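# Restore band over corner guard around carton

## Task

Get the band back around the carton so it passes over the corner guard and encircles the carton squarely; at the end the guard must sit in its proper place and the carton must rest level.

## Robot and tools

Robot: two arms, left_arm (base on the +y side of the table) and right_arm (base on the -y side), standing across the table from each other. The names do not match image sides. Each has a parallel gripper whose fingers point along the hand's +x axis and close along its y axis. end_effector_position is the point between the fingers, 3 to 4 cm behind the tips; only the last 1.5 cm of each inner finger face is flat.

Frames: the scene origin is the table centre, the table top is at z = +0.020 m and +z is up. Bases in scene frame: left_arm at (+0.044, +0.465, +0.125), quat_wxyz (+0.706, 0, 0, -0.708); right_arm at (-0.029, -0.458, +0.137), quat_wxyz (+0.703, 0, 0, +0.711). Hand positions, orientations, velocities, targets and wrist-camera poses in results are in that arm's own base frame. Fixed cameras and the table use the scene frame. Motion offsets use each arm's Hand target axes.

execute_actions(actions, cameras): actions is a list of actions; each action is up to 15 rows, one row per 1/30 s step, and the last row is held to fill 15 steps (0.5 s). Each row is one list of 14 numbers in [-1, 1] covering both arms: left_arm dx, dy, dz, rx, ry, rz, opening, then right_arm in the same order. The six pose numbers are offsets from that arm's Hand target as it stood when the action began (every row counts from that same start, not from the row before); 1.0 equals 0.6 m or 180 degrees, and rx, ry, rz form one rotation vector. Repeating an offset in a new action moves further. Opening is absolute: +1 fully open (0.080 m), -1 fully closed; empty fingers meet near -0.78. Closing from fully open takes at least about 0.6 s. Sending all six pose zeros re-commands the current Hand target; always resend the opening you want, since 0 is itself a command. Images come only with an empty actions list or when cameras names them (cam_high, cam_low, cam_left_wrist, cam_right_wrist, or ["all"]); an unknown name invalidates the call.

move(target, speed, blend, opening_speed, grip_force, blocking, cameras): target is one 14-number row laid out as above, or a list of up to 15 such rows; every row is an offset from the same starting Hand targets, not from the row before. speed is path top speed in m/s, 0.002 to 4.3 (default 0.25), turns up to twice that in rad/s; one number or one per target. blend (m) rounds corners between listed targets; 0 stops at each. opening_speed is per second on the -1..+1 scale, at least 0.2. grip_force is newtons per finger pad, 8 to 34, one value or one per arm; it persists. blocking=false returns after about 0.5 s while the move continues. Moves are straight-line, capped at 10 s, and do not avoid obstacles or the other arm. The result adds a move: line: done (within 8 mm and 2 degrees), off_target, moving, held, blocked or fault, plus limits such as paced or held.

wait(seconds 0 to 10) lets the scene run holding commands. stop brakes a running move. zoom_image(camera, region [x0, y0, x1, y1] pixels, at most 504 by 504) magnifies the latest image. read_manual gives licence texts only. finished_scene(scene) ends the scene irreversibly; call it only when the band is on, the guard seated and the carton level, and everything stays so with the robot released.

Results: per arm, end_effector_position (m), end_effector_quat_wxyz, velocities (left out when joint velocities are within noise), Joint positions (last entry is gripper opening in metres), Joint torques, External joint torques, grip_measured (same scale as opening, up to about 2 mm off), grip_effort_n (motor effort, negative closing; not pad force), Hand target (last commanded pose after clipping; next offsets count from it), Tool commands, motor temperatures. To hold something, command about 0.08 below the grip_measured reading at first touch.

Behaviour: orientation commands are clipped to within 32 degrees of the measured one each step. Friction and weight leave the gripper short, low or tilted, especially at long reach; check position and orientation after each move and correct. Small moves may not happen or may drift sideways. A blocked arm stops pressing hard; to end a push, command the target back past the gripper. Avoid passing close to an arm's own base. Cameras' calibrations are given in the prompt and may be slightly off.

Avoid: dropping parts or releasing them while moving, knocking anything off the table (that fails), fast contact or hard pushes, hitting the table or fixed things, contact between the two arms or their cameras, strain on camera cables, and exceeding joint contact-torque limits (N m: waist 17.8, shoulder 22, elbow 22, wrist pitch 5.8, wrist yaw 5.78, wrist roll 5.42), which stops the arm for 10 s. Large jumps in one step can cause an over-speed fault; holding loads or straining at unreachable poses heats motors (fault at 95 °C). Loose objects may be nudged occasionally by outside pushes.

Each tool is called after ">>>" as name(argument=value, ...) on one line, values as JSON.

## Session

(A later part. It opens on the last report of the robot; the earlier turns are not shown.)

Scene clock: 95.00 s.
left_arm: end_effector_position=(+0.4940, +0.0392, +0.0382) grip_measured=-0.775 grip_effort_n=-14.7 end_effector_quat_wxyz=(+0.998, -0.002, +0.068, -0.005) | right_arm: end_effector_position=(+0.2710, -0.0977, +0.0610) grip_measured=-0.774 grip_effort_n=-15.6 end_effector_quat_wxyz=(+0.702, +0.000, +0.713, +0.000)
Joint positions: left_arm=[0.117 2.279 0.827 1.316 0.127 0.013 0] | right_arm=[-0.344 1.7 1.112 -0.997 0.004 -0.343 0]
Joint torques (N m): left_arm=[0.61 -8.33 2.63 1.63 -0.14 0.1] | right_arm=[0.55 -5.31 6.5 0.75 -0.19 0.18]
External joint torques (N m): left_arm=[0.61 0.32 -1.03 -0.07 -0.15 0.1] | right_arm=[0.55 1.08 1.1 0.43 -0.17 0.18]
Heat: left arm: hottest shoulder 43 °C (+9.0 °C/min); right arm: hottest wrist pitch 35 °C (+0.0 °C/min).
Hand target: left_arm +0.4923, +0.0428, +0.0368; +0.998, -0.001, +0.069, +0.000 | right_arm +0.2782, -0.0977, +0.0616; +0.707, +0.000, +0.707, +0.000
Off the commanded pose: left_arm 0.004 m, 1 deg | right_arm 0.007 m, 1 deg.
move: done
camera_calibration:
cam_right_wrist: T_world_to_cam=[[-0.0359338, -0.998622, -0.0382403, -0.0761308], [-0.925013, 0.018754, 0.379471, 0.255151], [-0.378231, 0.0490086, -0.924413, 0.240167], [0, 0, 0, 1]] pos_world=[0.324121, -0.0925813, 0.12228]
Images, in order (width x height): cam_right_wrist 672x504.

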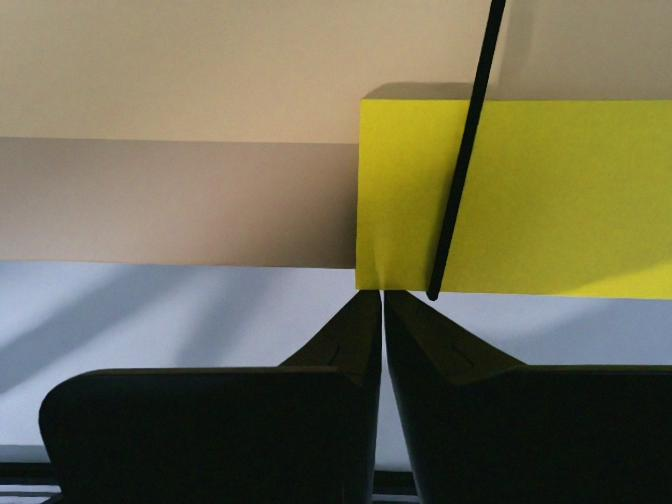

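>>> move(target=[[0,0,0,0,0,0,-1, 0,0,-0.0085,0,0,0,-1],[0,0,0,0,0,0,-1, 0,-0.012,-0.0085,0,0,0,-1]], speed=0.02, cameras=["cam_right_wrist"])

Scene clock: 96.70 s.
left_arm: end_effector_position=(+0.4940, +0.0392, +0.0382) grip_measured=-0.775 grip_effort_n=-13.7 end_effector_quat_wxyz=(+0.998, -0.002, +0.068, -0.005) | right_arm: end_effector_position=(+0.2701, -0.1030, +0.0608) grip_measured=-0.774 grip_effort_n=-14.7 end_effector_quat_wxyz=(+0.704, +0.002, +0.711, -0.001)
Joint positions: left_arm=[0.117 2.279 0.827 1.316 0.127 0.013 0] | right_arm=[-0.364 1.701 1.112 -0.992 0.002 -0.36 0]
Joint torques (N m): left_arm=[0.49 -8.45 2.64 1.65 -0.09 0.08] | right_arm=[-0.2 -6.23 5.54 0.48 -0.11 -0.25]
External joint torques (N m): left_arm=[0.49 0.19 -1.02 -0.05 -0.1 0.08] | right_arm=[-0.18 0.15 0.15 0.16 -0.09 -0.25]
Heat: left arm: hottest shoulder 43 °C (+9.0 °C/min); right arm: hottest wrist pitch 35 °C (+0.0 °C/min).
Hand target: left_arm +0.4923, +0.0428, +0.0368; +0.998, -0.001, +0.069, +0.000 | right_arm +0.2732, -0.1048, +0.0616; +0.707, +0.000, +0.707, +0.000
Off the commanded pose: left_arm 0.004 m, 1 deg | right_arm 0.004 m, 1 deg.
move: done
camera_calibration:
cam_right_wrist: T_world_to_cam=[[-0.0390937, -0.998452, -0.0395665, -0.0805624], [-0.926911, 0.0214453, 0.374669, 0.25562], [-0.37324, 0.0513218, -0.926314, 0.238835], [0, 0, 0, 1]] pos_world=[0.32293, -0.0981769, 0.122276]
Images, in order (width x height): cam_right_wrist 672x504.

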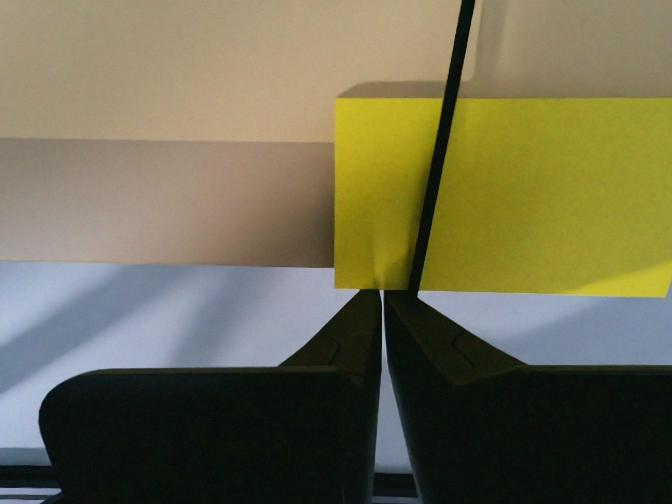

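>>> move(target=[0,0,0,0,0,0,-1, 0,-0.009,0,0,0,0,-1], speed=0.02, cameras=["cam_right_wrist","cam_left_wrist"])

Scene clock: 97.53 s.
left_arm: end_effector_position=(+0.4940, +0.0392, +0.0382) grip_measured=-0.775 grip_effort_n=-14.2 end_effector_quat_wxyz=(+0.998, -0.002, +0.068, -0.005) | right_arm: end_effector_position=(+0.2695, -0.1073, +0.0613) grip_measured=-0.774 grip_effort_n=-14.7 end_effector_quat_wxyz=(+0.705, +0.002, +0.710, +0.000)
Joint positions: left_arm=[0.117 2.279 0.827 1.316 0.127 0.013 0] | right_arm=[-0.379 1.702 1.115 -0.992 0 -0.377 0]
Joint torques (N m): left_arm=[0.6 -8.48 2.62 1.66 -0.11 0.11] | right_arm=[-0.35 -5.58 6.02 0.41 -0.03 -0.19]
External joint torques (N m): left_arm=[0.63 0.15 -1.03 -0.04 -0.13 0.1] | right_arm=[-0.34 0.85 0.6 0.08 -0.01 -0.2]
Heat: left arm: hottest shoulder 43 °C (+9.1 °C/min); right arm: hottest wrist pitch 35 °C (+0.0 °C/min).
Hand target: left_arm +0.4923, +0.0428, +0.0368; +0.998, -0.001, +0.069, +0.000 | right_arm +0.2731, -0.1103, +0.0616; +0.707, +0.000, +0.707, +0.000
Off the commanded pose: left_arm 0.004 m, 1 deg | right_arm 0.005 m, 0 deg.
move: done
camera_calibration:
cam_left_wrist: T_world_to_cam=[[0.0241946, -0.999509, 0.0199329, 0.0399818], [-0.459127, -0.0288211, -0.887903, 0.290612], [0.888041, 0.0123307, -0.459599, -0.340192], [0, 0, 0, 1]] pos_world=[0.434566, 0.0525327, 0.100887]
cam_right_wrist: T_world_to_cam=[[-0.0374882, -0.998464, -0.040803, -0.0852234], [-0.92802, 0.0196407, 0.372013, 0.255216], [-0.37064, 0.051812, -0.92733, 0.238744], [0, 0, 0, 1]] pos_world=[0.322139, -0.102475, 0.122973]
Images, in order (width x height): cam_left_wrist 672x504, cam_right_wrist 672x504.

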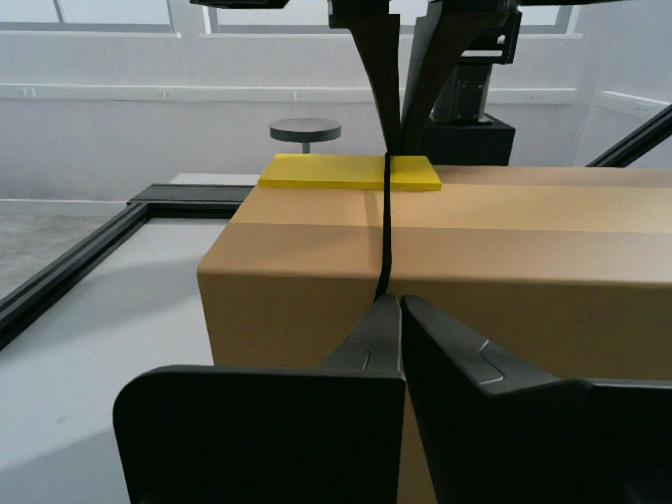

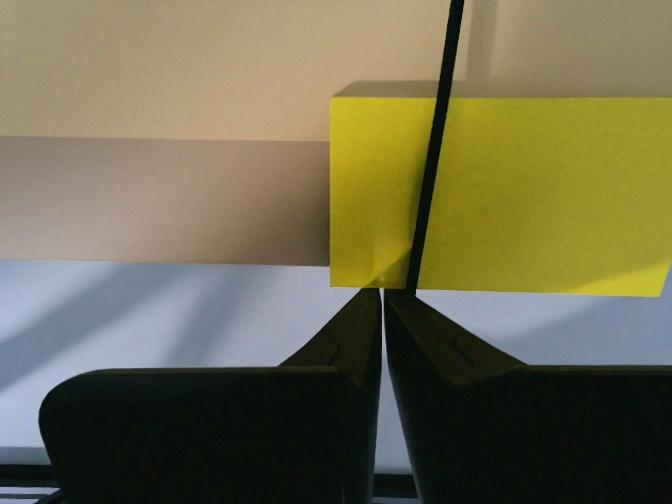

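>>> move(target=[[0,0,0,0,0,0,-1, 0,0.009,0,0,0,0,-1],[0,0,0,0,0,0,-1, 0,0.012,-0.006,0,0,0,-1],[0,0,0,0,0,0,-1, -0.065,0.012,-0.006,0,0,0,-1]], speed=0.05, cameras=["cam_right_wrist","cam_left_wrist"])

Scene clock: 101.77 s.
left_arm: end_effector_position=(+0.4940, +0.0392, +0.0382) grip_measured=-0.775 grip_effort_n=-14.2 end_effector_quat_wxyz=(+0.998, -0.002, +0.068, -0.005) | right_arm: end_effector_position=(+0.2673, -0.1035, +0.0959) grip_measured=-0.774 grip_effort_n=-14.7 end_effector_quat_wxyz=(+0.701, +0.000, +0.713, +0.002)
Joint positions: left_arm=[0.117 2.279 0.827 1.316 0.127 0.013 0] | right_arm=[-0.368 1.66 1.211 -1.138 0.003 -0.371 0]
Joint torques (N m): left_arm=[0.61 -8.41 2.77 1.64 -0.09 0.08] | right_arm=[0.26 -7.63 5.89 -0.05 -0.17 0.17]
External joint torques (N m): left_arm=[0.59 0.25 -0.9 -0.07 -0.1 0.08] | right_arm=[0.25 -1.36 0.3 -0.37 -0.14 0.17]
Heat: left arm: hottest shoulder 44 °C (+10.0 °C/min); right arm: hottest elbow 35 °C (+2.0 °C/min).
Hand target: left_arm +0.4923, +0.0428, +0.0368; +0.998, -0.001, +0.069, +0.000 | right_arm +0.2695, -0.1031, +0.1006; +0.707, +0.000, +0.707, +0.000
Off the commanded pose: left_arm 0.004 m, 1 deg | right_arm 0.005 m, 1 deg.
move: done
camera_calibration:
cam_left_wrist: T_world_to_cam=[[0.0241946, -0.999509, 0.0199329, 0.0399818], [-0.459127, -0.0288211, -0.887903, 0.290612], [0.888041, 0.0123307, -0.459599, -0.340192], [0, 0, 0, 1]] pos_world=[0.434566, 0.0525327, 0.100887]
cam_right_wrist: T_world_to_cam=[[-0.0321351, -0.998667, -0.0403941, -0.0816057], [-0.92455, 0.014348, 0.380791, 0.237974], [-0.379703, 0.0495831, -0.923779, 0.271594], [0, 0, 0, 1]] pos_world=[0.320522, -0.0983778, 0.156978]
Images, in order (width x height): cam_left_wrist 672x504, cam_right_wrist 672x504.

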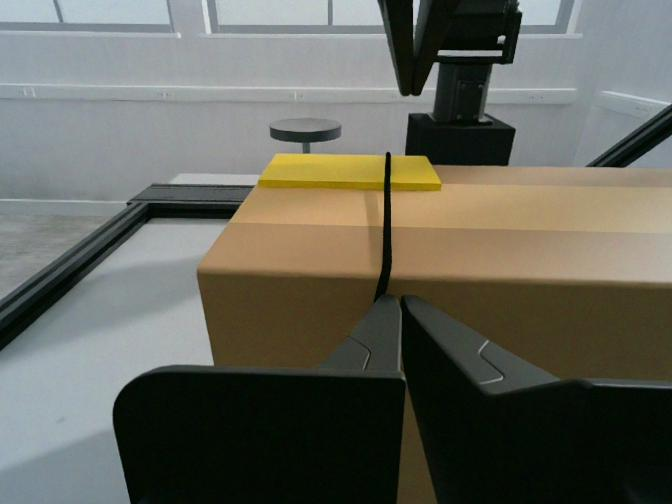

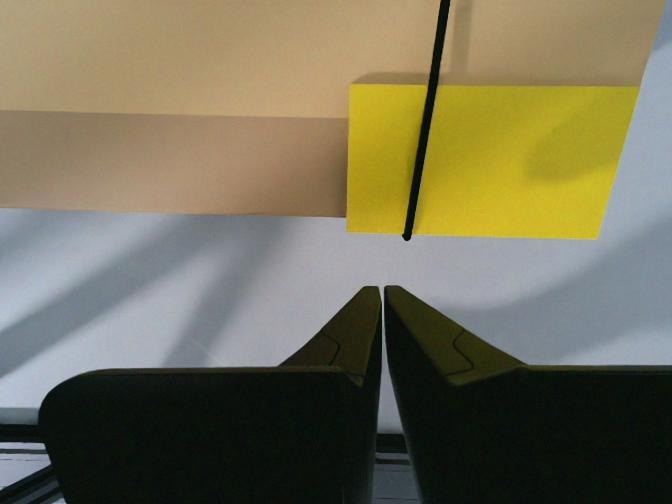

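>>> move(target=[[0,0,0,0,0,0,-1, 0,-0.1417,0.045,0,0,0,-1],[0,0,0,0,0,0,-1, 0.05,-0.1417,0.045,0,0,0,-1]], speed=0.1, cameras=["cam_right_wrist","cam_left_wrist"])

Scene clock: 104.47 s.
left_arm: end_effector_position=(+0.4940, +0.0392, +0.0382) grip_measured=-0.775 grip_effort_n=-14.2 end_effector_quat_wxyz=(+0.998, -0.002, +0.068, -0.005) | right_arm: end_effector_position=(+0.2979, -0.1891, +0.0759) grip_measured=-0.774 grip_effort_n=-14.7 end_effector_quat_wxyz=(+0.711, -0.002, +0.703, -0.006)
Joint positions: left_arm=[0.117 2.279 0.827 1.316 0.127 0.013 0] | right_arm=[-0.565 1.897 1.418 -1.077 0.003 -0.559 0]
Joint torques (N m): left_arm=[0.78 -8.51 2.54 1.64 -0.12 0.11] | right_arm=[0.02 -7.31 4.36 0.24 -0.14 -0.2]
External joint torques (N m): left_arm=[0.8 0.13 -1.13 -0.05 -0.13 0.1] | right_arm=[0.06 0.81 -1.29 -0.13 -0.11 -0.2]
Heat: left arm: hottest shoulder 44 °C (+9.1 °C/min); right arm: hottest elbow 35 °C (+2.0 °C/min).
Hand target: left_arm +0.4923, +0.0428, +0.0368; +0.998, -0.001, +0.069, +0.000 | right_arm +0.2966, -0.1881, +0.0707; +0.707, +0.000, +0.707, +0.000
Off the commanded pose: left_arm 0.004 m, 1 deg | right_arm 0.006 m, 1 deg.
move: done
camera_calibration:
cam_left_wrist: T_world_to_cam=[[0.0241946, -0.999509, 0.0199329, 0.0399818], [-0.459127, -0.0288211, -0.887903, 0.290612], [0.888041, 0.0123307, -0.459599, -0.340192], [0, 0, 0, 1]] pos_world=[0.434566, 0.0525327, 0.100887]
cam_right_wrist: T_world_to_cam=[[-0.0403314, -0.998785, -0.0283124, -0.165367], [-0.934674, 0.0276957, 0.354426, 0.282654], [-0.353211, 0.0407574, -0.934655, 0.260354], [0, 0, 0, 1]] pos_world=[0.34948, -0.183605, 0.13848]
Images, in order (width x height): cam_left_wrist 672x504, cam_right_wrist 672x504.

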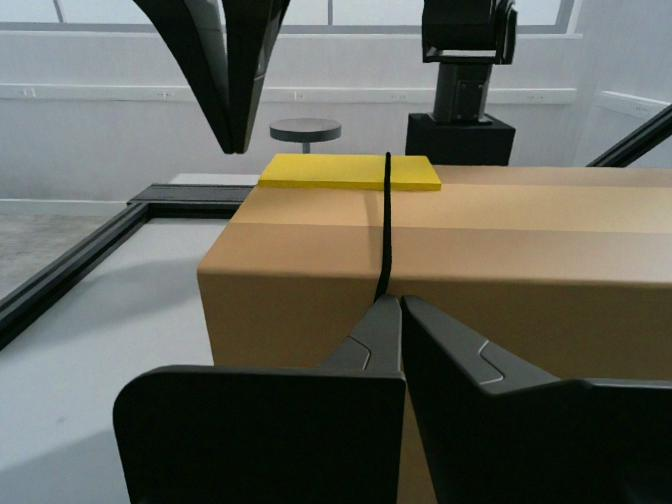

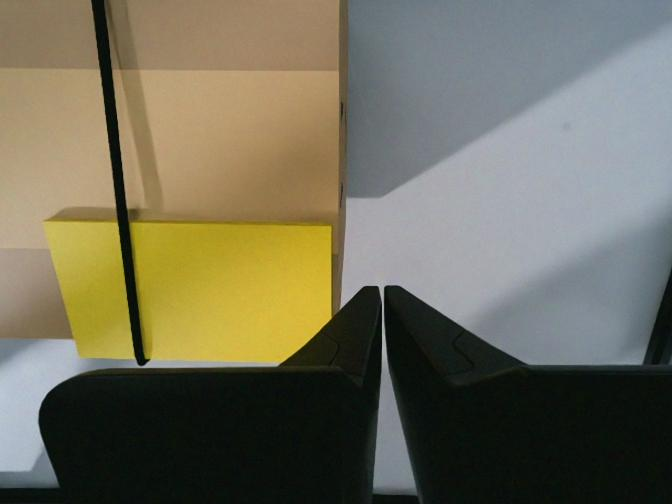

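>>> move(target=[0,0,0,0,0,0,-1, 0.0155,0,0.004,0,0,0,-1], speed=0.05, cameras=["cam_right_wrist","cam_left_wrist"])

Scene clock: 105.47 s.
left_arm: end_effector_position=(+0.4940, +0.0392, +0.0382) grip_measured=-0.775 grip_effort_n=-14.2 end_effector_quat_wxyz=(+0.998, -0.002, +0.068, -0.005) | right_arm: end_effector_position=(+0.2998, -0.1902, +0.0670) grip_measured=-0.774 grip_effort_n=-14.7 end_effector_quat_wxyz=(+0.711, -0.002, +0.703, -0.006)
Joint positions: left_arm=[0.117 2.279 0.827 1.316 0.127 0.013 0] | right_arm=[-0.564 1.912 1.403 -1.045 0.003 -0.559 0]
Joint torques (N m): left_arm=[0.71 -8.47 2.7 1.68 -0.11 0.07] | right_arm=[0.24 -6.93 4.18 0.28 -0.14 -0.09]
External joint torques (N m): left_arm=[0.66 0.19 -0.98 -0.03 -0.11 0.06] | right_arm=[0.32 1.2 -1.42 -0.09 -0.11 -0.09]
Heat: left arm: hottest shoulder 44 °C (+9.1 °C/min); right arm: hottest elbow 35 °C (+2.0 °C/min).
Hand target: left_arm +0.4923, +0.0428, +0.0368; +0.998, -0.001, +0.069, +0.000 | right_arm +0.2989, -0.1882, +0.0613; +0.707, +0.000, +0.707, +0.000
Off the commanded pose: left_arm 0.004 m, 1 deg | right_arm 0.006 m, 1 deg.
move: done
camera_calibration:
cam_left_wrist: T_world_to_cam=[[0.0241946, -0.999509, 0.0199329, 0.0399818], [-0.459127, -0.0288211, -0.887903, 0.290612], [0.888041, 0.0123307, -0.459599, -0.340192], [0, 0, 0, 1]] pos_world=[0.434566, 0.0525327, 0.100887]
cam_right_wrist: T_world_to_cam=[[-0.039871, -0.998819, -0.0277648, -0.166781], [-0.935037, 0.027499, 0.353482, 0.287828], [-0.352301, 0.0400548, -0.935029, 0.252348], [0, 0, 0, 1]] pos_world=[0.351383, -0.184607, 0.12958]
Images, in order (width x height): cam_left_wrist 672x504, cam_right_wrist 672x504.

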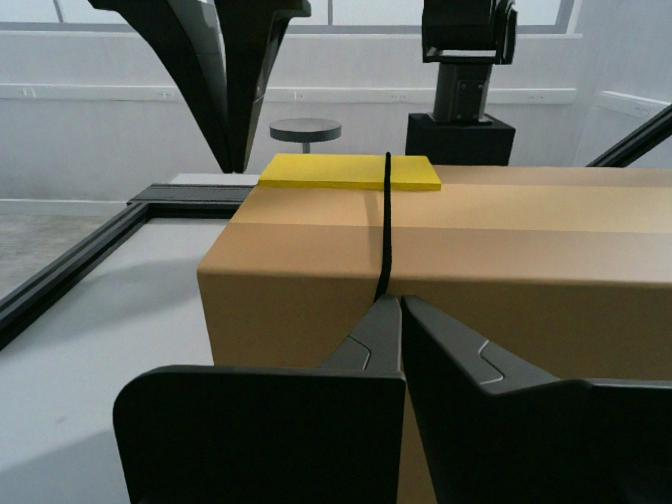

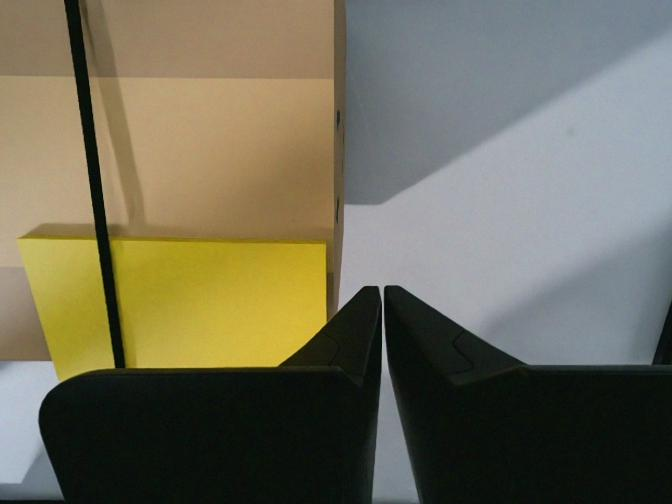

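>>> move(target=[0,0,0,0,0,0,-1, 0.0015,0.0115,-0.001,0,0,0,-1], speed=0.04, cameras=["cam_right_wrist","cam_left_wrist"])

Scene clock: 106.43 s.
left_arm: end_effector_position=(+0.4940, +0.0392, +0.0382) grip_measured=-0.775 grip_effort_n=-13.7 end_effector_quat_wxyz=(+0.998, -0.002, +0.068, -0.005) | right_arm: end_effector_position=(+0.2990, -0.1830, +0.0616) grip_measured=-0.774 grip_effort_n=-14.7 end_effector_quat_wxyz=(+0.707, -0.002, +0.707, +0.000)
Joint positions: left_arm=[0.117 2.279 0.827 1.316 0.127 0.013 0] | right_arm=[-0.548 1.912 1.381 -1.036 0.003 -0.551 0]
Joint torques (N m): left_arm=[0.7 -8.41 2.81 1.67 -0.11 0.15] | right_arm=[0.12 -8.68 4.1 0.26 -0.14 0.16]
External joint torques (N m): left_arm=[0.72 0.17 -0.8 -0.01 -0.12 0.15] | right_arm=[0.13 -0.62 -1.38 -0.07 -0.11 0.16]
Heat: left arm: hottest shoulder 44 °C (+8.1 °C/min); right arm: hottest elbow 35 °C (+1.0 °C/min).
Hand target: left_arm +0.4923, +0.0428, +0.0368; +0.998, -0.001, +0.069, +0.000 | right_arm +0.2983, -0.1813, +0.0604; +0.707, +0.000, +0.707, +0.000
Off the commanded pose: left_arm 0.004 m, 1 deg | right_arm 0.002 m, 0 deg.
move: done
camera_calibration:
cam_left_wrist: T_world_to_cam=[[0.0241946, -0.999509, 0.0199329, 0.0399818], [-0.459127, -0.0288211, -0.887903, 0.290612], [0.888041, 0.0123307, -0.459599, -0.340192], [0, 0, 0, 1]] pos_world=[0.434566, 0.0525327, 0.100887]
cam_right_wrist: T_world_to_cam=[[-0.0314945, -0.998908, -0.0345041, -0.161973], [-0.931195, 0.0167816, 0.364136, 0.284946], [-0.363159, 0.0435983, -0.930706, 0.250374], [0, 0, 0, 1]] pos_world=[0.351165, -0.177493, 0.123677]
Images, in order (width x height): cam_left_wrist 672x504, cam_right_wrist 672x504.

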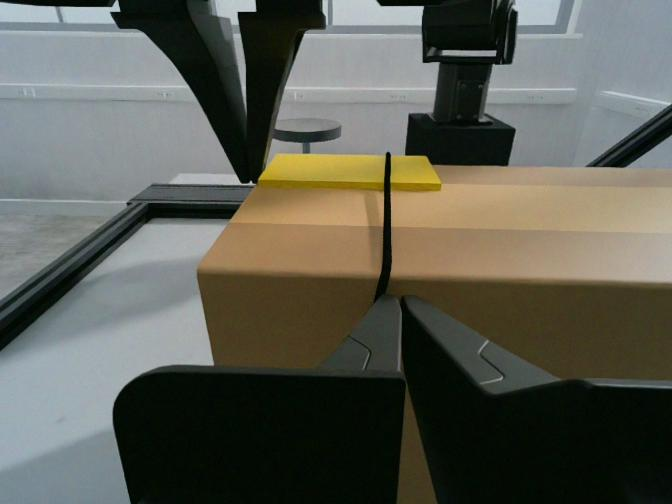

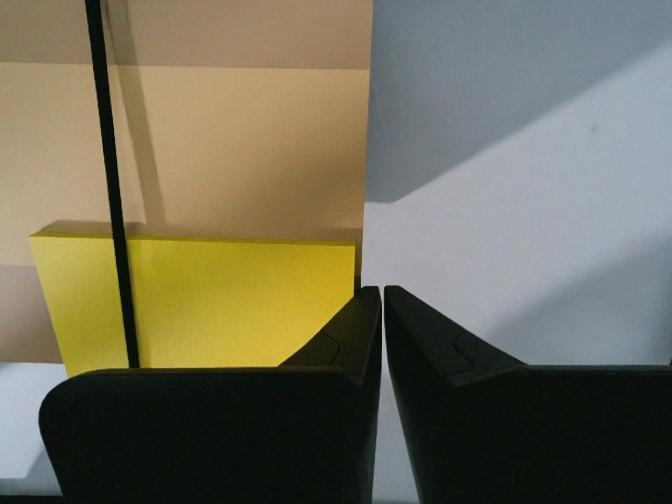

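>>> move(target=[[0,0,0,0,0,0,-1, -0.0075,-0.003,0,0,0,0,-1],[0,0,0,0,0,0,-1, -0.0075,0.005,0,0,0,0,-1]], speed=0.03, cameras=["cam_right_wrist","cam_left_wrist"])

Scene clock: 107.97 s.
left_arm: end_effector_position=(+0.4940, +0.0392, +0.0382) grip_measured=-0.775 grip_effort_n=-14.2 end_effector_quat_wxyz=(+0.998, -0.002, +0.068, -0.005) | right_arm: end_effector_position=(+0.2975, -0.1819, +0.0621) grip_measured=-0.774 grip_effort_n=-14.2 end_effector_quat_wxyz=(+0.704, +0.000, +0.710, -0.001)
Joint positions: left_arm=[0.117 2.279 0.827 1.316 0.127 0.013 0] | right_arm=[-0.546 1.912 1.383 -1.048 0.006 -0.544 0]
Joint torques (N m): left_arm=[0.64 -8.6 2.61 1.67 -0.1 0.1] | right_arm=[0.72 -9.85 4.33 0.04 -0.27 0.14]
External joint torques (N m): left_arm=[0.7 -0.04 -1 -0.01 -0.12 0.09] | right_arm=[0.7 -1.73 -1.23 -0.3 -0.23 0.14]
Heat: left arm: hottest shoulder 44 °C (+8.0 °C/min); right arm: hottest elbow 35 °C (+1.0 °C/min).
Hand target: left_arm +0.4923, +0.0428, +0.0368; +0.998, -0.001, +0.069, +0.000 | right_arm +0.2983, -0.1781, +0.0649; +0.707, +0.000, +0.707, +0.000
Off the commanded pose: left_arm 0.004 m, 1 deg | right_arm 0.005 m, 0 deg.
move: done
camera_calibration:
cam_left_wrist: T_world_to_cam=[[0.0241946, -0.999509, 0.0199329, 0.0399818], [-0.459127, -0.0288211, -0.887903, 0.290612], [0.888041, 0.0123307, -0.459599, -0.340192], [0, 0, 0, 1]] pos_world=[0.434566, 0.0525327, 0.100887]
cam_right_wrist: T_world_to_cam=[[-0.0371934, -0.998658, -0.0360497, -0.158968], [-0.927424, 0.0210608, 0.373418, 0.282391], [-0.372158, 0.047322, -0.926962, 0.253257], [0, 0, 0, 1]] pos_world=[0.350235, -0.176686, 0.123579]
Images, in order (width x height): cam_left_wrist 672x504, cam_right_wrist 672x504.

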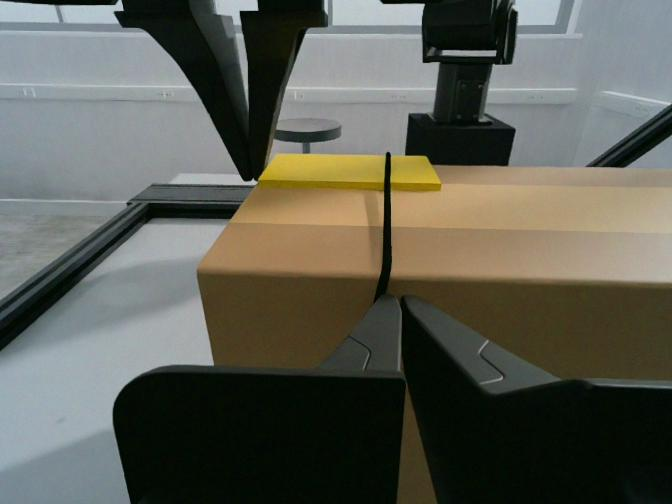

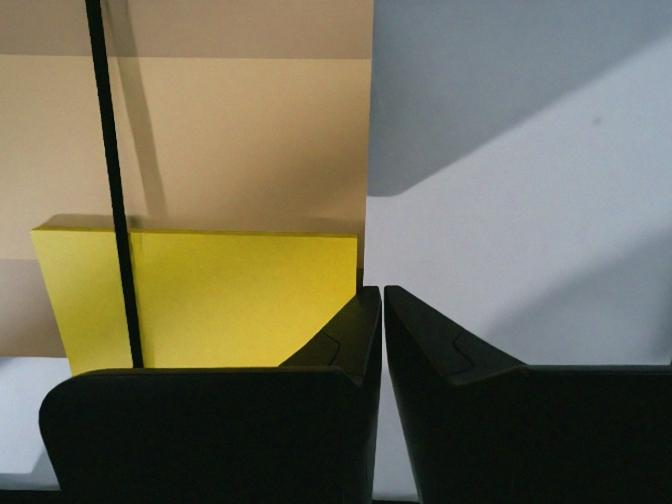

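>>> move(target=[[0,0,0,0,0,0,-1, 0,-0.012,0,0,0,0,-1],[0,0,0,0,0,0,-1, -0.007,-0.012,0.002,0,0,0,-1],[0,0,0,0,0,0,-1, -0.007,-0.003,0.002,0,0,0,-1]], speed=0.03, cameras=["cam_right_wrist","cam_left_wrist"])

Scene clock: 110.07 s.
left_arm: end_effector_position=(+0.4940, +0.0392, +0.0382) grip_measured=-0.775 grip_effort_n=-14.2 end_effector_quat_wxyz=(+0.998, -0.002, +0.068, -0.005) | right_arm: end_effector_position=(+0.2996, -0.1813, +0.0672) grip_measured=-0.774 grip_effort_n=-14.2 end_effector_quat_wxyz=(+0.705, -0.001, +0.710, +0.002)
Joint positions: left_arm=[0.117 2.279 0.827 1.316 0.127 0.013 0] | right_arm=[-0.543 1.912 1.404 -1.068 0.003 -0.547 0]
Joint torques (N m): left_arm=[0.78 -8.48 2.68 1.62 -0.09 0.06] | right_arm=[0.21 -9.56 4.36 0.18 -0.15 0.18]
External joint torques (N m): left_arm=[0.78 0.06 -0.93 -0.05 -0.1 0.06] | right_arm=[0.16 -1.5 -1.19 -0.16 -0.11 0.18]
Heat: left arm: hottest shoulder 44 °C (+7.1 °C/min); right arm: hottest shoulder 35 °C (+3.0 °C/min).
Hand target: left_arm +0.4923, +0.0428, +0.0368; +0.998, -0.001, +0.069, +0.000 | right_arm +0.2994, -0.1801, +0.0691; +0.707, +0.000, +0.707, +0.000
Off the commanded pose: left_arm 0.004 m, 1 deg | right_arm 0.002 m, 0 deg.
move: done
camera_calibration:
cam_left_wrist: T_world_to_cam=[[0.0241946, -0.999509, 0.0199329, 0.0399818], [-0.459127, -0.0288211, -0.887903, 0.290612], [0.888041, 0.0123307, -0.459599, -0.340192], [0, 0, 0, 1]] pos_world=[0.434566, 0.0525327, 0.100887]
cam_right_wrist: T_world_to_cam=[[-0.0310202, -0.998785, -0.0383042, -0.159911], [-0.928174, 0.0145661, 0.37186, 0.281622], [-0.37085, 0.0470882, -0.927498, 0.258357], [0, 0, 0, 1]] pos_world=[0.352246, -0.175984, 0.128776]
Images, in order (width x height): cam_left_wrist 672x504, cam_right_wrist 672x504.

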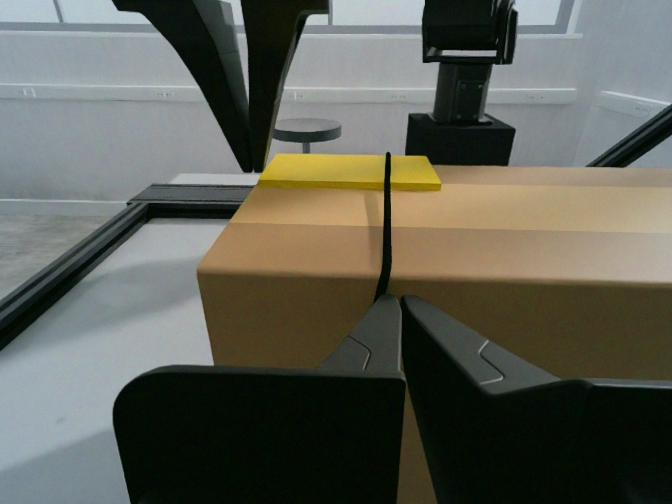

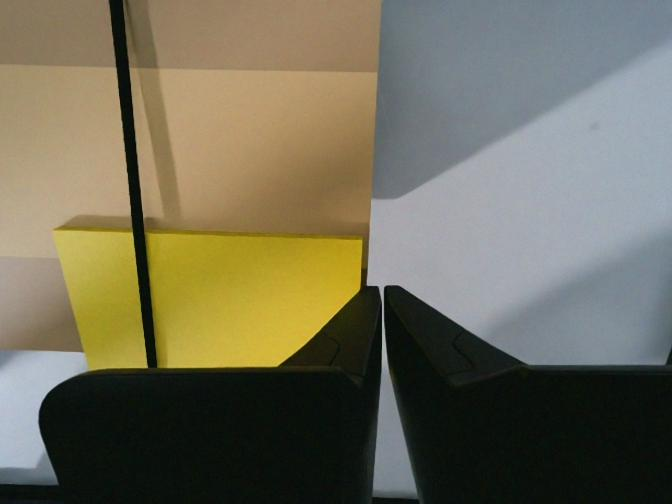

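>>> move(target=[0,0,0,0,0,0,-1, 0.001,0.008,0,0,0,0,-1], speed=0.02, cameras=["cam_right_wrist","cam_left_wrist"])

Scene clock: 110.90 s.
left_arm: end_effector_position=(+0.4940, +0.0392, +0.0382) grip_measured=-0.775 grip_effort_n=-14.2 end_effector_quat_wxyz=(+0.998, -0.002, +0.068, -0.005) | right_arm: end_effector_position=(+0.2998, -0.1798, +0.0667) grip_measured=-0.774 grip_effort_n=-13.7 end_effector_quat_wxyz=(+0.705, -0.001, +0.709, -0.002)
Joint positions: left_arm=[0.117 2.279 0.827 1.316 0.127 0.013 0] | right_arm=[-0.537 1.907 1.395 -1.061 0.006 -0.535 0]
Joint torques (N m): left_arm=[0.76 -8.46 2.68 1.62 -0.11 0.1] | right_arm=[0.72 -9.94 3.79 0.03 -0.27 0.15]
External joint torques (N m): left_arm=[0.75 0.17 -0.98 -0.08 -0.12 0.09] | right_arm=[0.77 -1.87 -1.73 -0.3 -0.24 0.15]
Heat: left arm: hottest shoulder 44 °C (+7.0 °C/min); right arm: hottest shoulder 35 °C (+3.0 °C/min).
Hand target: left_arm +0.4923, +0.0428, +0.0368; +0.998, -0.001, +0.069, +0.000 | right_arm +0.2995, -0.1752, +0.0684; +0.707, +0.000, +0.707, +0.000
Off the commanded pose: left_arm 0.004 m, 1 deg | right_arm 0.005 m, 0 deg.
move: done
camera_calibration:
cam_left_wrist: T_world_to_cam=[[0.0241946, -0.999509, 0.0199329, 0.0399818], [-0.459127, -0.0288211, -0.887903, 0.290612], [0.888041, 0.0123307, -0.459599, -0.340192], [0, 0, 0, 1]] pos_world=[0.434566, 0.0525327, 0.100887]
cam_right_wrist: T_world_to_cam=[[-0.0374749, -0.998731, -0.033655, -0.156746], [-0.928691, 0.0223726, 0.370179, 0.283598], [-0.368957, 0.0451276, -0.92835, 0.257056], [0, 0, 0, 1]] pos_world=[0.352343, -0.174492, 0.12838]
Images, in order (width x height): cam_left_wrist 672x504, cam_right_wrist 672x504.

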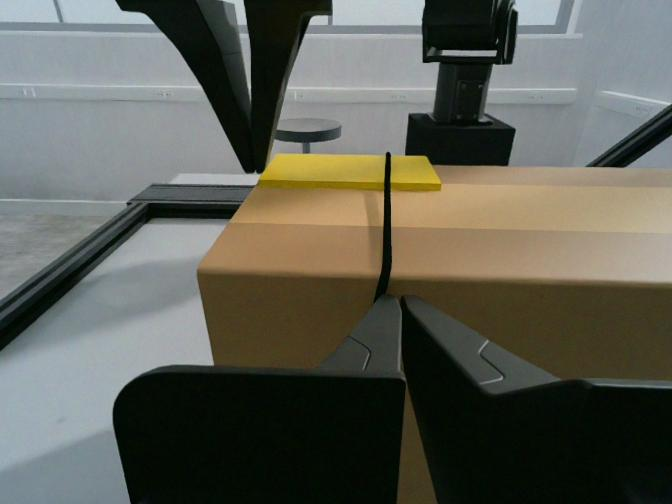

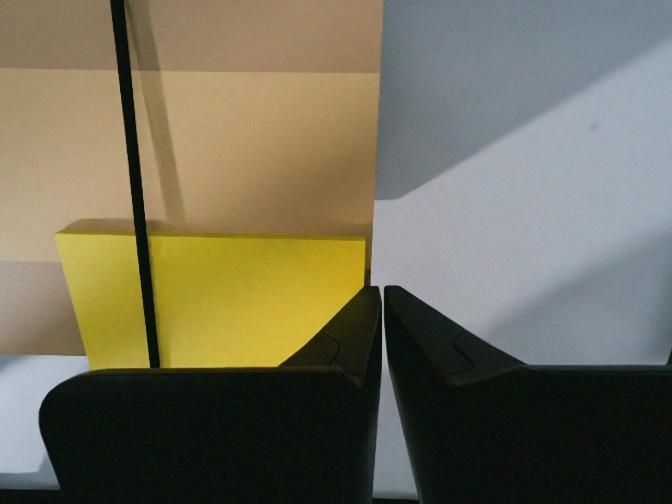

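>>> move(target=[0,0,0,0,0,0,-1, 0.001,0.012,0,0,0,0,-1], speed=0.02, cameras=["cam_right_wrist","cam_left_wrist"])

Scene clock: 111.83 s.
left_arm: end_effector_position=(+0.4940, +0.0392, +0.0382) grip_measured=-0.775 grip_effort_n=-14.2 end_effector_quat_wxyz=(+0.998, -0.002, +0.068, -0.005) | right_arm: end_effector_position=(+0.3000, -0.1731, +0.0666) grip_measured=-0.775 grip_effort_n=-13.3 end_effector_quat_wxyz=(+0.706, -0.001, +0.709, -0.004)
Joint positions: left_arm=[0.117 2.279 0.827 1.316 0.127 0.013 0] | right_arm=[-0.52 1.894 1.376 -1.054 0.008 -0.517 0]
Joint torques (N m): left_arm=[0.76 -8.52 2.64 1.64 -0.1 0.11] | right_arm=[0.8 -9.73 3.87 0.04 -0.32 0.17]
External joint torques (N m): left_arm=[0.74 0.06 -0.99 -0.05 -0.1 0.11] | right_arm=[0.81 -1.74 -1.71 -0.31 -0.3 0.17]
Heat: left arm: hottest shoulder 44 °C (+7.0 °C/min); right arm: hottest shoulder 35 °C (+3.0 °C/min).
Hand target: left_arm +0.4923, +0.0428, +0.0368; +0.998, -0.001, +0.069, +0.000 | right_arm +0.2995, -0.1680, +0.0679; +0.707, +0.000, +0.707, +0.000
Off the commanded pose: left_arm 0.004 m, 1 deg | right_arm 0.005 m, 0 deg.
move: done
camera_calibration:
cam_left_wrist: T_world_to_cam=[[0.0241946, -0.999509, 0.0199329, 0.0399818], [-0.459127, -0.0288211, -0.887903, 0.290612], [0.888041, 0.0123307, -0.459599, -0.340192], [0, 0, 0, 1]] pos_world=[0.434566, 0.0525327, 0.100887]
cam_right_wrist: T_world_to_cam=[[-0.0381574, -0.998786, -0.0311693, -0.150041], [-0.929175, 0.0239869, 0.368861, 0.284244], [-0.367666, 0.0430365, -0.928962, 0.256098], [0, 0, 0, 1]] pos_world=[0.352545, -0.167698, 0.128382]
Images, in order (width x height): cam_left_wrist 672x504, cam_right_wrist 672x504.

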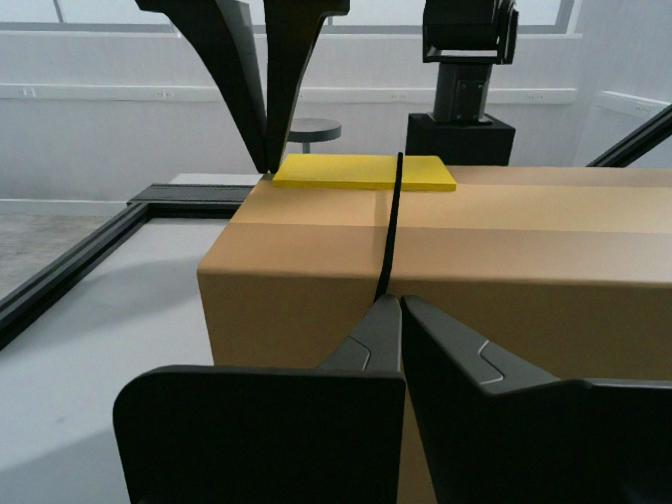

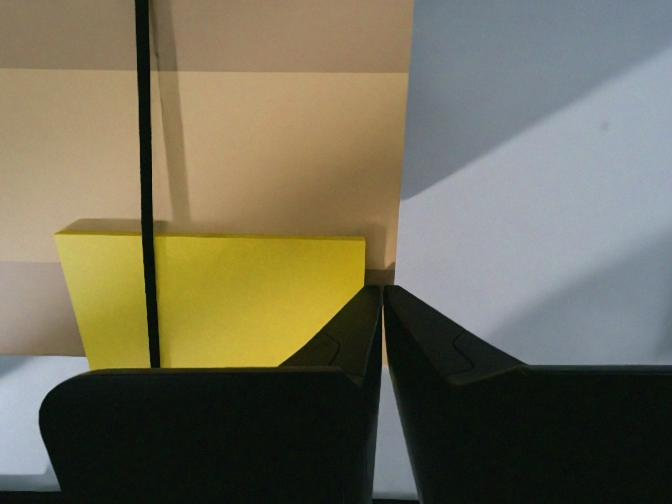

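>>> move(target=[[0,0,0,0,0,0,-1, 0,-0.02,0,0,0,0,-1],[0,0,0,0,0,0,-1, -0.055,-0.02,-0.01,0,0,0,-0.3],[0,0,0,0,0,0,-1, -0.055,0.097,-0.018,0,0,0,-0.3]], speed=0.08, cameras=["cam_right_wrist","cam_left_wrist"])

Scene clock: 116.17 s.
left_arm: end_effector_position=(+0.4940, +0.0392, +0.0382) grip_measured=-0.775 grip_effort_n=-14.2 end_effector_quat_wxyz=(+0.998, -0.002, +0.068, -0.005) | right_arm: end_effector_position=(+0.2897, -0.1111, +0.0991) grip_measured=-0.304 grip_effort_n=19.8 end_effector_quat_wxyz=(+0.704, -0.001, +0.710, +0.002)
Joint positions: left_arm=[0.117 2.279 0.827 1.316 0.127 0.013 0] | right_arm=[-0.365 1.739 1.313 -1.153 0.002 -0.369 0.021]
Joint torques (N m): left_arm=[0.8 -8.54 2.75 1.66 -0.12 0.08] | right_arm=[0.05 -8.65 4.22 0.26 -0.12 0.21]
External joint torques (N m): left_arm=[0.76 0.15 -0.91 -0.06 -0.13 0.07] | right_arm=[0.09 -1.76 -1.36 -0.05 -0.1 0.21]
Motor temperatures (°C): left_arm=[26 45 33 39 28 35] | right_arm=[28 36 34 35 29 31]
Heat: left arm: hottest shoulder 45 °C (+7.1 °C/min); right arm: hottest shoulder 36 °C (+4.1 °C/min).
Hand target: left_arm +0.4923, +0.0428, +0.0368; +0.998, -0.001, +0.069, +0.000 | right_arm +0.2887, -0.1098, +0.1009; +0.707, +0.000, +0.707, +0.000
Off the commanded pose: left_arm 0.004 m, 1 deg | right_arm 0.002 m, 1 deg.
move: done
camera_calibration:
cam_left_wrist: T_world_to_cam=[[0.0241946, -0.999509, 0.0199329, 0.0399818], [-0.459127, -0.0288211, -0.887903, 0.290612], [0.888041, 0.0123307, -0.459599, -0.340192], [0, 0, 0, 1]] pos_world=[0.434566, 0.0525327, 0.100887]
cam_right_wrist: T_world_to_cam=[[-0.0306637, -0.998783, -0.038642, -0.0888451], [-0.927836, 0.0140653, 0.372723, 0.259331], [-0.371725, 0.0472825, -0.927138, 0.281261], [0, 0, 0, 1]] pos_world=[0.342444, -0.105683, 0.160676]
Images, in order (width x height): cam_left_wrist 672x504, cam_right_wrist 672x504.

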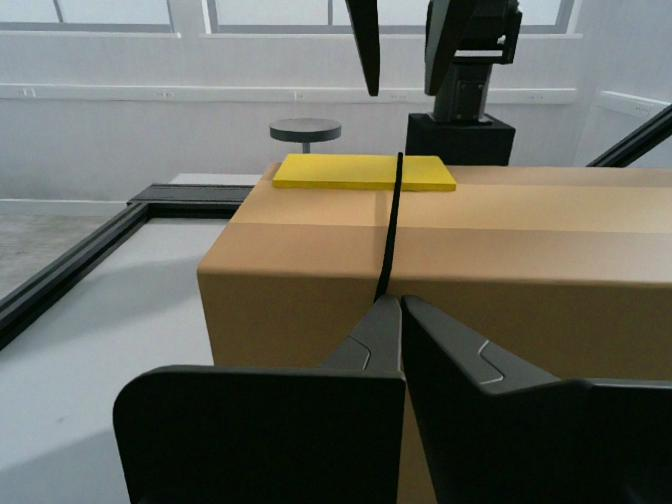

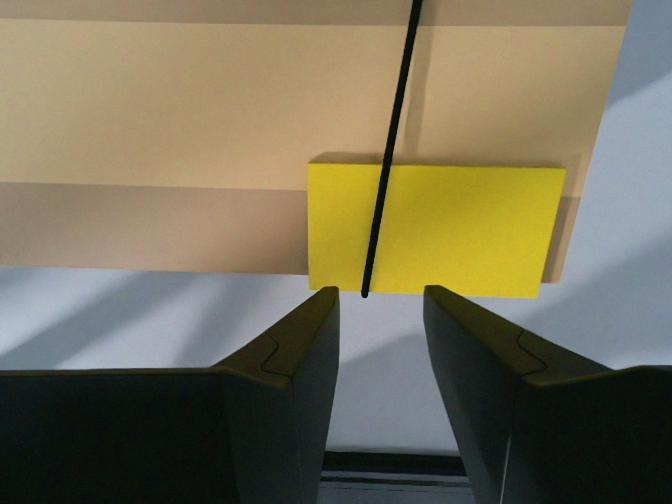

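>>> move(target=[[0,0,0,0,0,0,-1, 0.045,0.004,0,0,0,0,-0.3],[0,0,0,0,0,0,-1, 0.0595,0.004,0,0,0,0,-0.3]], speed=0.06, cameras=["cam_right_wrist","cam_left_wrist"])

Scene clock: 118.07 s.
left_arm: end_effector_position=(+0.4940, +0.0392, +0.0382) grip_measured=-0.775 grip_effort_n=-14.2 end_effector_quat_wxyz=(+0.998, -0.002, +0.068, -0.005) | right_arm: end_effector_position=(+0.2902, -0.1091, +0.0701) grip_measured=-0.304 grip_effort_n=19.8 end_effector_quat_wxyz=(+0.712, -0.004, +0.702, -0.001)
Joint positions: left_arm=[0.117 2.279 0.827 1.316 0.127 0.013 0] | right_arm=[-0.359 1.746 1.203 -1.013 0.002 -0.362 0.021]
Joint torques (N m): left_arm=[0.71 -8.51 2.67 1.63 -0.1 0.13] | right_arm=[0.25 -5.97 4.15 0.28 -0.11 0.18]
External joint torques (N m): left_arm=[0.71 0.09 -0.97 -0.06 -0.12 0.13] | right_arm=[0.25 0.83 -1.32 -0.07 -0.09 0.18]
Heat: left arm: hottest shoulder 45 °C (+7.1 °C/min); right arm: hottest shoulder 36 °C (+4.1 °C/min).
Hand target: left_arm +0.4923, +0.0428, +0.0368; +0.998, -0.001, +0.069, +0.000 | right_arm +0.2888, -0.1075, +0.0653; +0.707, +0.000, +0.707, +0.000
Off the commanded pose: left_arm 0.004 m, 1 deg | right_arm 0.005 m, 1 deg.
move: done
camera_calibration:
cam_left_wrist: T_world_to_cam=[[0.0241946, -0.999509, 0.0199329, 0.0399818], [-0.459127, -0.0288211, -0.887903, 0.290612], [0.888041, 0.0123307, -0.459599, -0.340192], [0, 0, 0, 1]] pos_world=[0.434566, 0.0525327, 0.100887]
cam_right_wrist: T_world_to_cam=[[-0.0310713, -0.999032, -0.0311525, -0.0884524], [-0.935571, 0.0181002, 0.352675, 0.274629], [-0.35177, 0.0401035, -0.935227, 0.248481], [0, 0, 0, 1]] pos_world=[0.341595, -0.103303, 0.132776]
Images, in order (width x height): cam_left_wrist 672x504, cam_right_wrist 672x504.

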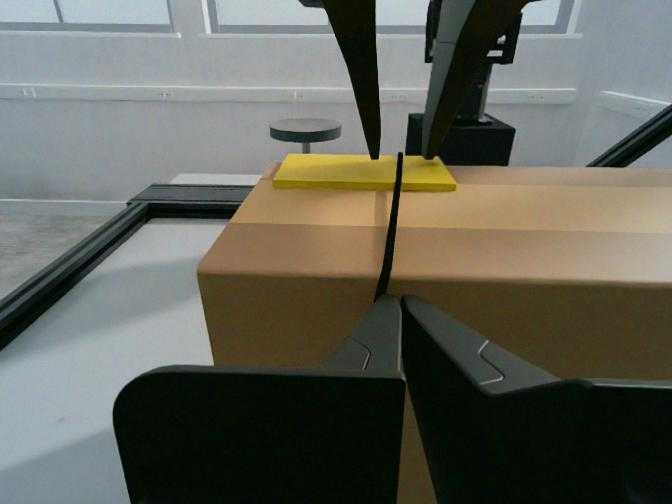

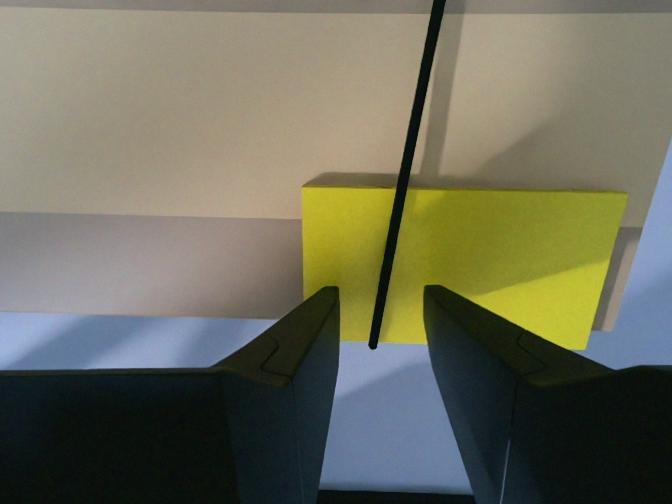

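>>> move(target=[0,0,0,0,0,0,-1, 0.006,0,0,0,0,0,-0.3], speed=0.03)

>>> move(target=[0,0,0,0,0,0,-1, 0,0,0,0,0,0,-1], opening_speed=0.8, cameras=["cam_right_wrist","cam_left_wrist"])

Scene clock: 118.90 s.
left_arm: end_effector_position=(+0.4940, +0.0392, +0.0382) grip_measured=-0.775 grip_effort_n=-13.7 end_effector_quat_wxyz=(+0.998, -0.002, +0.068, -0.005) | right_arm: end_effector_position=(+0.2903, -0.1091, +0.0672) grip_measured=-0.304 grip_effort_n=19.3 end_effector_quat_wxyz=(+0.712, -0.004, +0.702, -0.002)
Joint positions: left_arm=[0.117 2.279 0.827 1.316 0.127 0.013 0] | right_arm=[-0.359 1.749 1.195 -1.001 0.002 -0.362 0.021]
Joint torques (N m): left_arm=[0.64 -8.45 2.75 1.65 -0.11 0.11] | right_arm=[0.26 -5.83 4.18 0.46 -0.11 0.18]
External joint torques (N m): left_arm=[0.66 0.12 -0.87 -0.03 -0.12 0.1] | right_arm=[0.3 0.98 -1.32 0.08 -0.1 0.18]
Heat: left arm: hottest shoulder 45 °C (+7.0 °C/min); right arm: hottest shoulder 36 °C (+4.0 °C/min).
Hand target: left_arm +0.4923, +0.0428, +0.0368; +0.998, -0.001, +0.069, +0.000 | right_arm +0.2887, -0.1075, +0.0616; +0.707, +0.000, +0.707, +0.000
Off the commanded pose: left_arm 0.004 m, 1 deg | right_arm 0.006 m, 1 deg.
move: done

Scene clock: 120.00 s.
left_arm: end_effector_position=(+0.4940, +0.0392, +0.0382) grip_measured=-0.775 grip_effort_n=-14.2 end_effector_quat_wxyz=(+0.998, -0.002, +0.068, -0.005) | right_arm: end_effector_position=(+0.2909, -0.1088, +0.0671) grip_measured=-0.771 grip_effort_n=-30.9 end_effector_quat_wxyz=(+0.713, -0.004, +0.701, -0.001)
Joint positions: left_arm=[0.117 2.279 0.827 1.316 0.127 0.013 0] | right_arm=[-0.357 1.749 1.194 -0.998 0.002 -0.361 0]
Joint torques (N m): left_arm=[0.76 -8.34 2.73 1.66 -0.08 0.12] | right_arm=[0.14 -5.84 4 0.26 -0.1 0.17]
External joint torques (N m): left_arm=[0.77 0.23 -0.88 -0.02 -0.09 0.12] | right_arm=[0.15 1.03 -1.55 -0.13 -0.08 0.17]
Heat: left arm: hottest shoulder 45 °C (+7.0 °C/min); right arm: hottest shoulder 36 °C (+4.0 °C/min).
Hand target: left_arm +0.4923, +0.0428, +0.0368; +0.998, -0.001, +0.069, +0.000 | right_arm +0.2888, -0.1074, +0.0616; +0.707, +0.000, +0.707, +0.000
Off the commanded pose: left_arm 0.004 m, 1 deg | right_arm 0.006 m, 1 deg.
move: done
camera_calibration:
cam_left_wrist: T_world_to_cam=[[0.0241946, -0.999509, 0.0199329, 0.0399818], [-0.459127, -0.0288211, -0.887903, 0.290612], [0.888041, 0.0123307, -0.459599, -0.340192], [0, 0, 0, 1]] pos_world=[0.434566, 0.0525327, 0.100887]
cam_right_wrist: T_world_to_cam=[[-0.0298818, -0.999085, -0.0305822, -0.0886159], [-0.936659, 0.0173068, 0.349814, 0.276783], [-0.348964, 0.0390981, -0.93632, 0.24501], [0, 0, 0, 1]] pos_world=[0.342103, -0.102905, 0.129875]
Images, in order (width x height): cam_left_wrist 672x504, cam_right_wrist 672x504.

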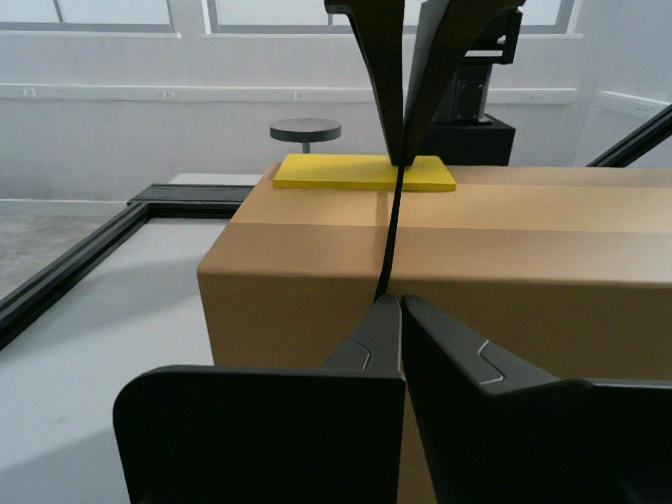

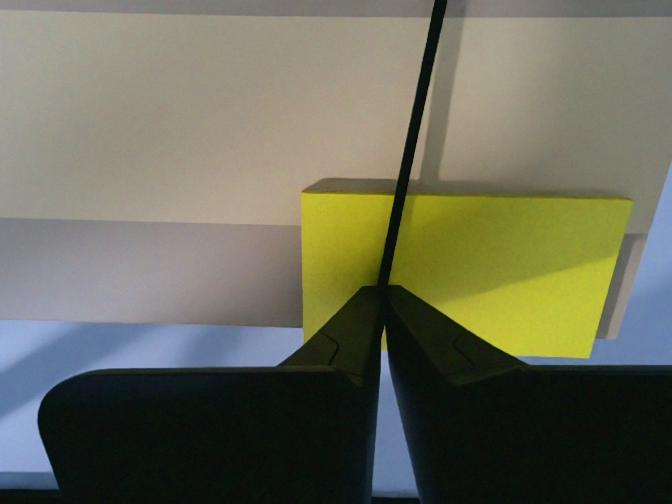

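>>> move(target=[[0,0,0,0,0,0,-1, -0.026,0,0,0,0,0,-1],[0,0,0,0,0,0,-1, -0.026,0,-0.018,0,0,0,-1]], speed=0.03, cameras=["cam_right_wrist","cam_left_wrist"])

Scene clock: 121.90 s.
left_arm: end_effector_position=(+0.4940, +0.0392, +0.0382) grip_measured=-0.775 grip_effort_n=-14.2 end_effector_quat_wxyz=(+0.998, -0.002, +0.068, -0.005) | right_arm: end_effector_position=(+0.2832, -0.1082, +0.0755) grip_measured=-0.771 grip_effort_n=-30.0 end_effector_quat_wxyz=(+0.709, +0.000, +0.706, -0.002)
Joint positions: left_arm=[0.117 2.279 0.827 1.316 0.127 0.013 0] | right_arm=[-0.365 1.723 1.198 -1.041 0 -0.362 0]
Joint torques (N m): left_arm=[0.68 -8.48 2.76 1.63 -0.11 0.12] | right_arm=[-0.3 -8.88 3.67 -0.46 -0.06 -0.19]
External joint torques (N m): left_arm=[0.68 0.18 -0.92 -0.08 -0.12 0.12] | right_arm=[-0.26 -2.18 -1.83 -0.79 -0.04 -0.19]
Heat: left arm: hottest shoulder 45 °C (+6.0 °C/min); right arm: hottest shoulder 36 °C (+4.0 °C/min).
Hand target: left_arm +0.4923, +0.0428, +0.0368; +0.998, -0.001, +0.069, +0.000 | right_arm +0.2779, -0.1074, +0.0773; +0.707, +0.000, +0.707, +0.000
Off the commanded pose: left_arm 0.004 m, 1 deg | right_arm 0.006 m, 0 deg.
move: done
camera_calibration:
cam_left_wrist: T_world_to_cam=[[0.0241946, -0.999509, 0.0199329, 0.0399818], [-0.459127, -0.0288211, -0.887903, 0.290612], [0.888041, 0.0123307, -0.459599, -0.340192], [0, 0, 0, 1]] pos_world=[0.434566, 0.0525327, 0.100887]
cam_right_wrist: T_world_to_cam=[[-0.0374634, -0.99864, -0.0362507, -0.0852996], [-0.932249, 0.0218627, 0.361157, 0.264988], [-0.359873, 0.0473248, -0.9318, 0.253775], [0, 0, 0, 1]] pos_world=[0.335166, -0.102987, 0.137674]
Images, in order (width x height): cam_left_wrist 672x504, cam_right_wrist 672x504.

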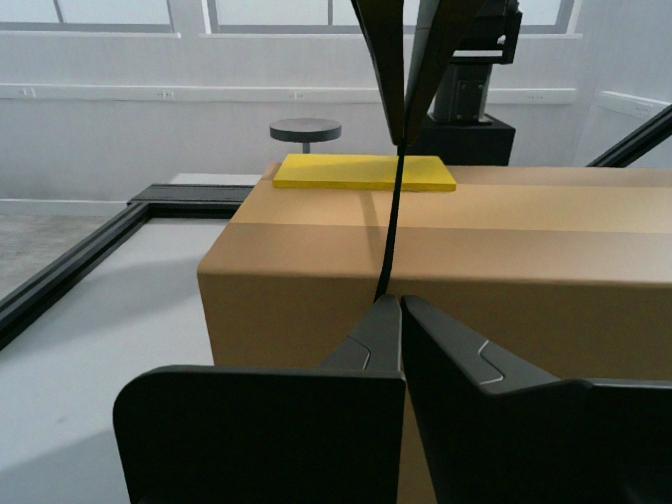

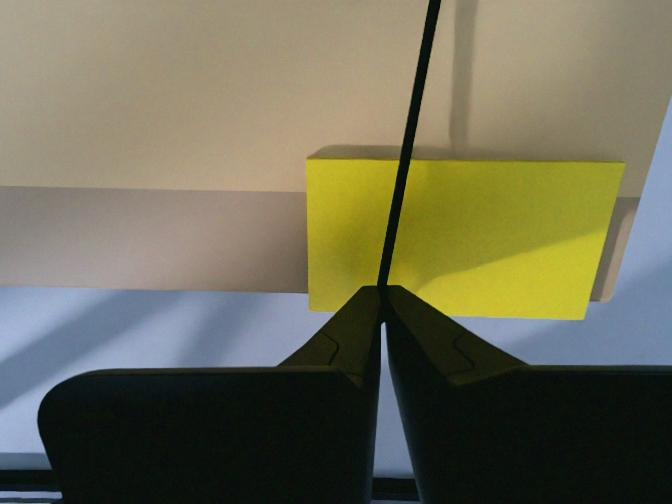

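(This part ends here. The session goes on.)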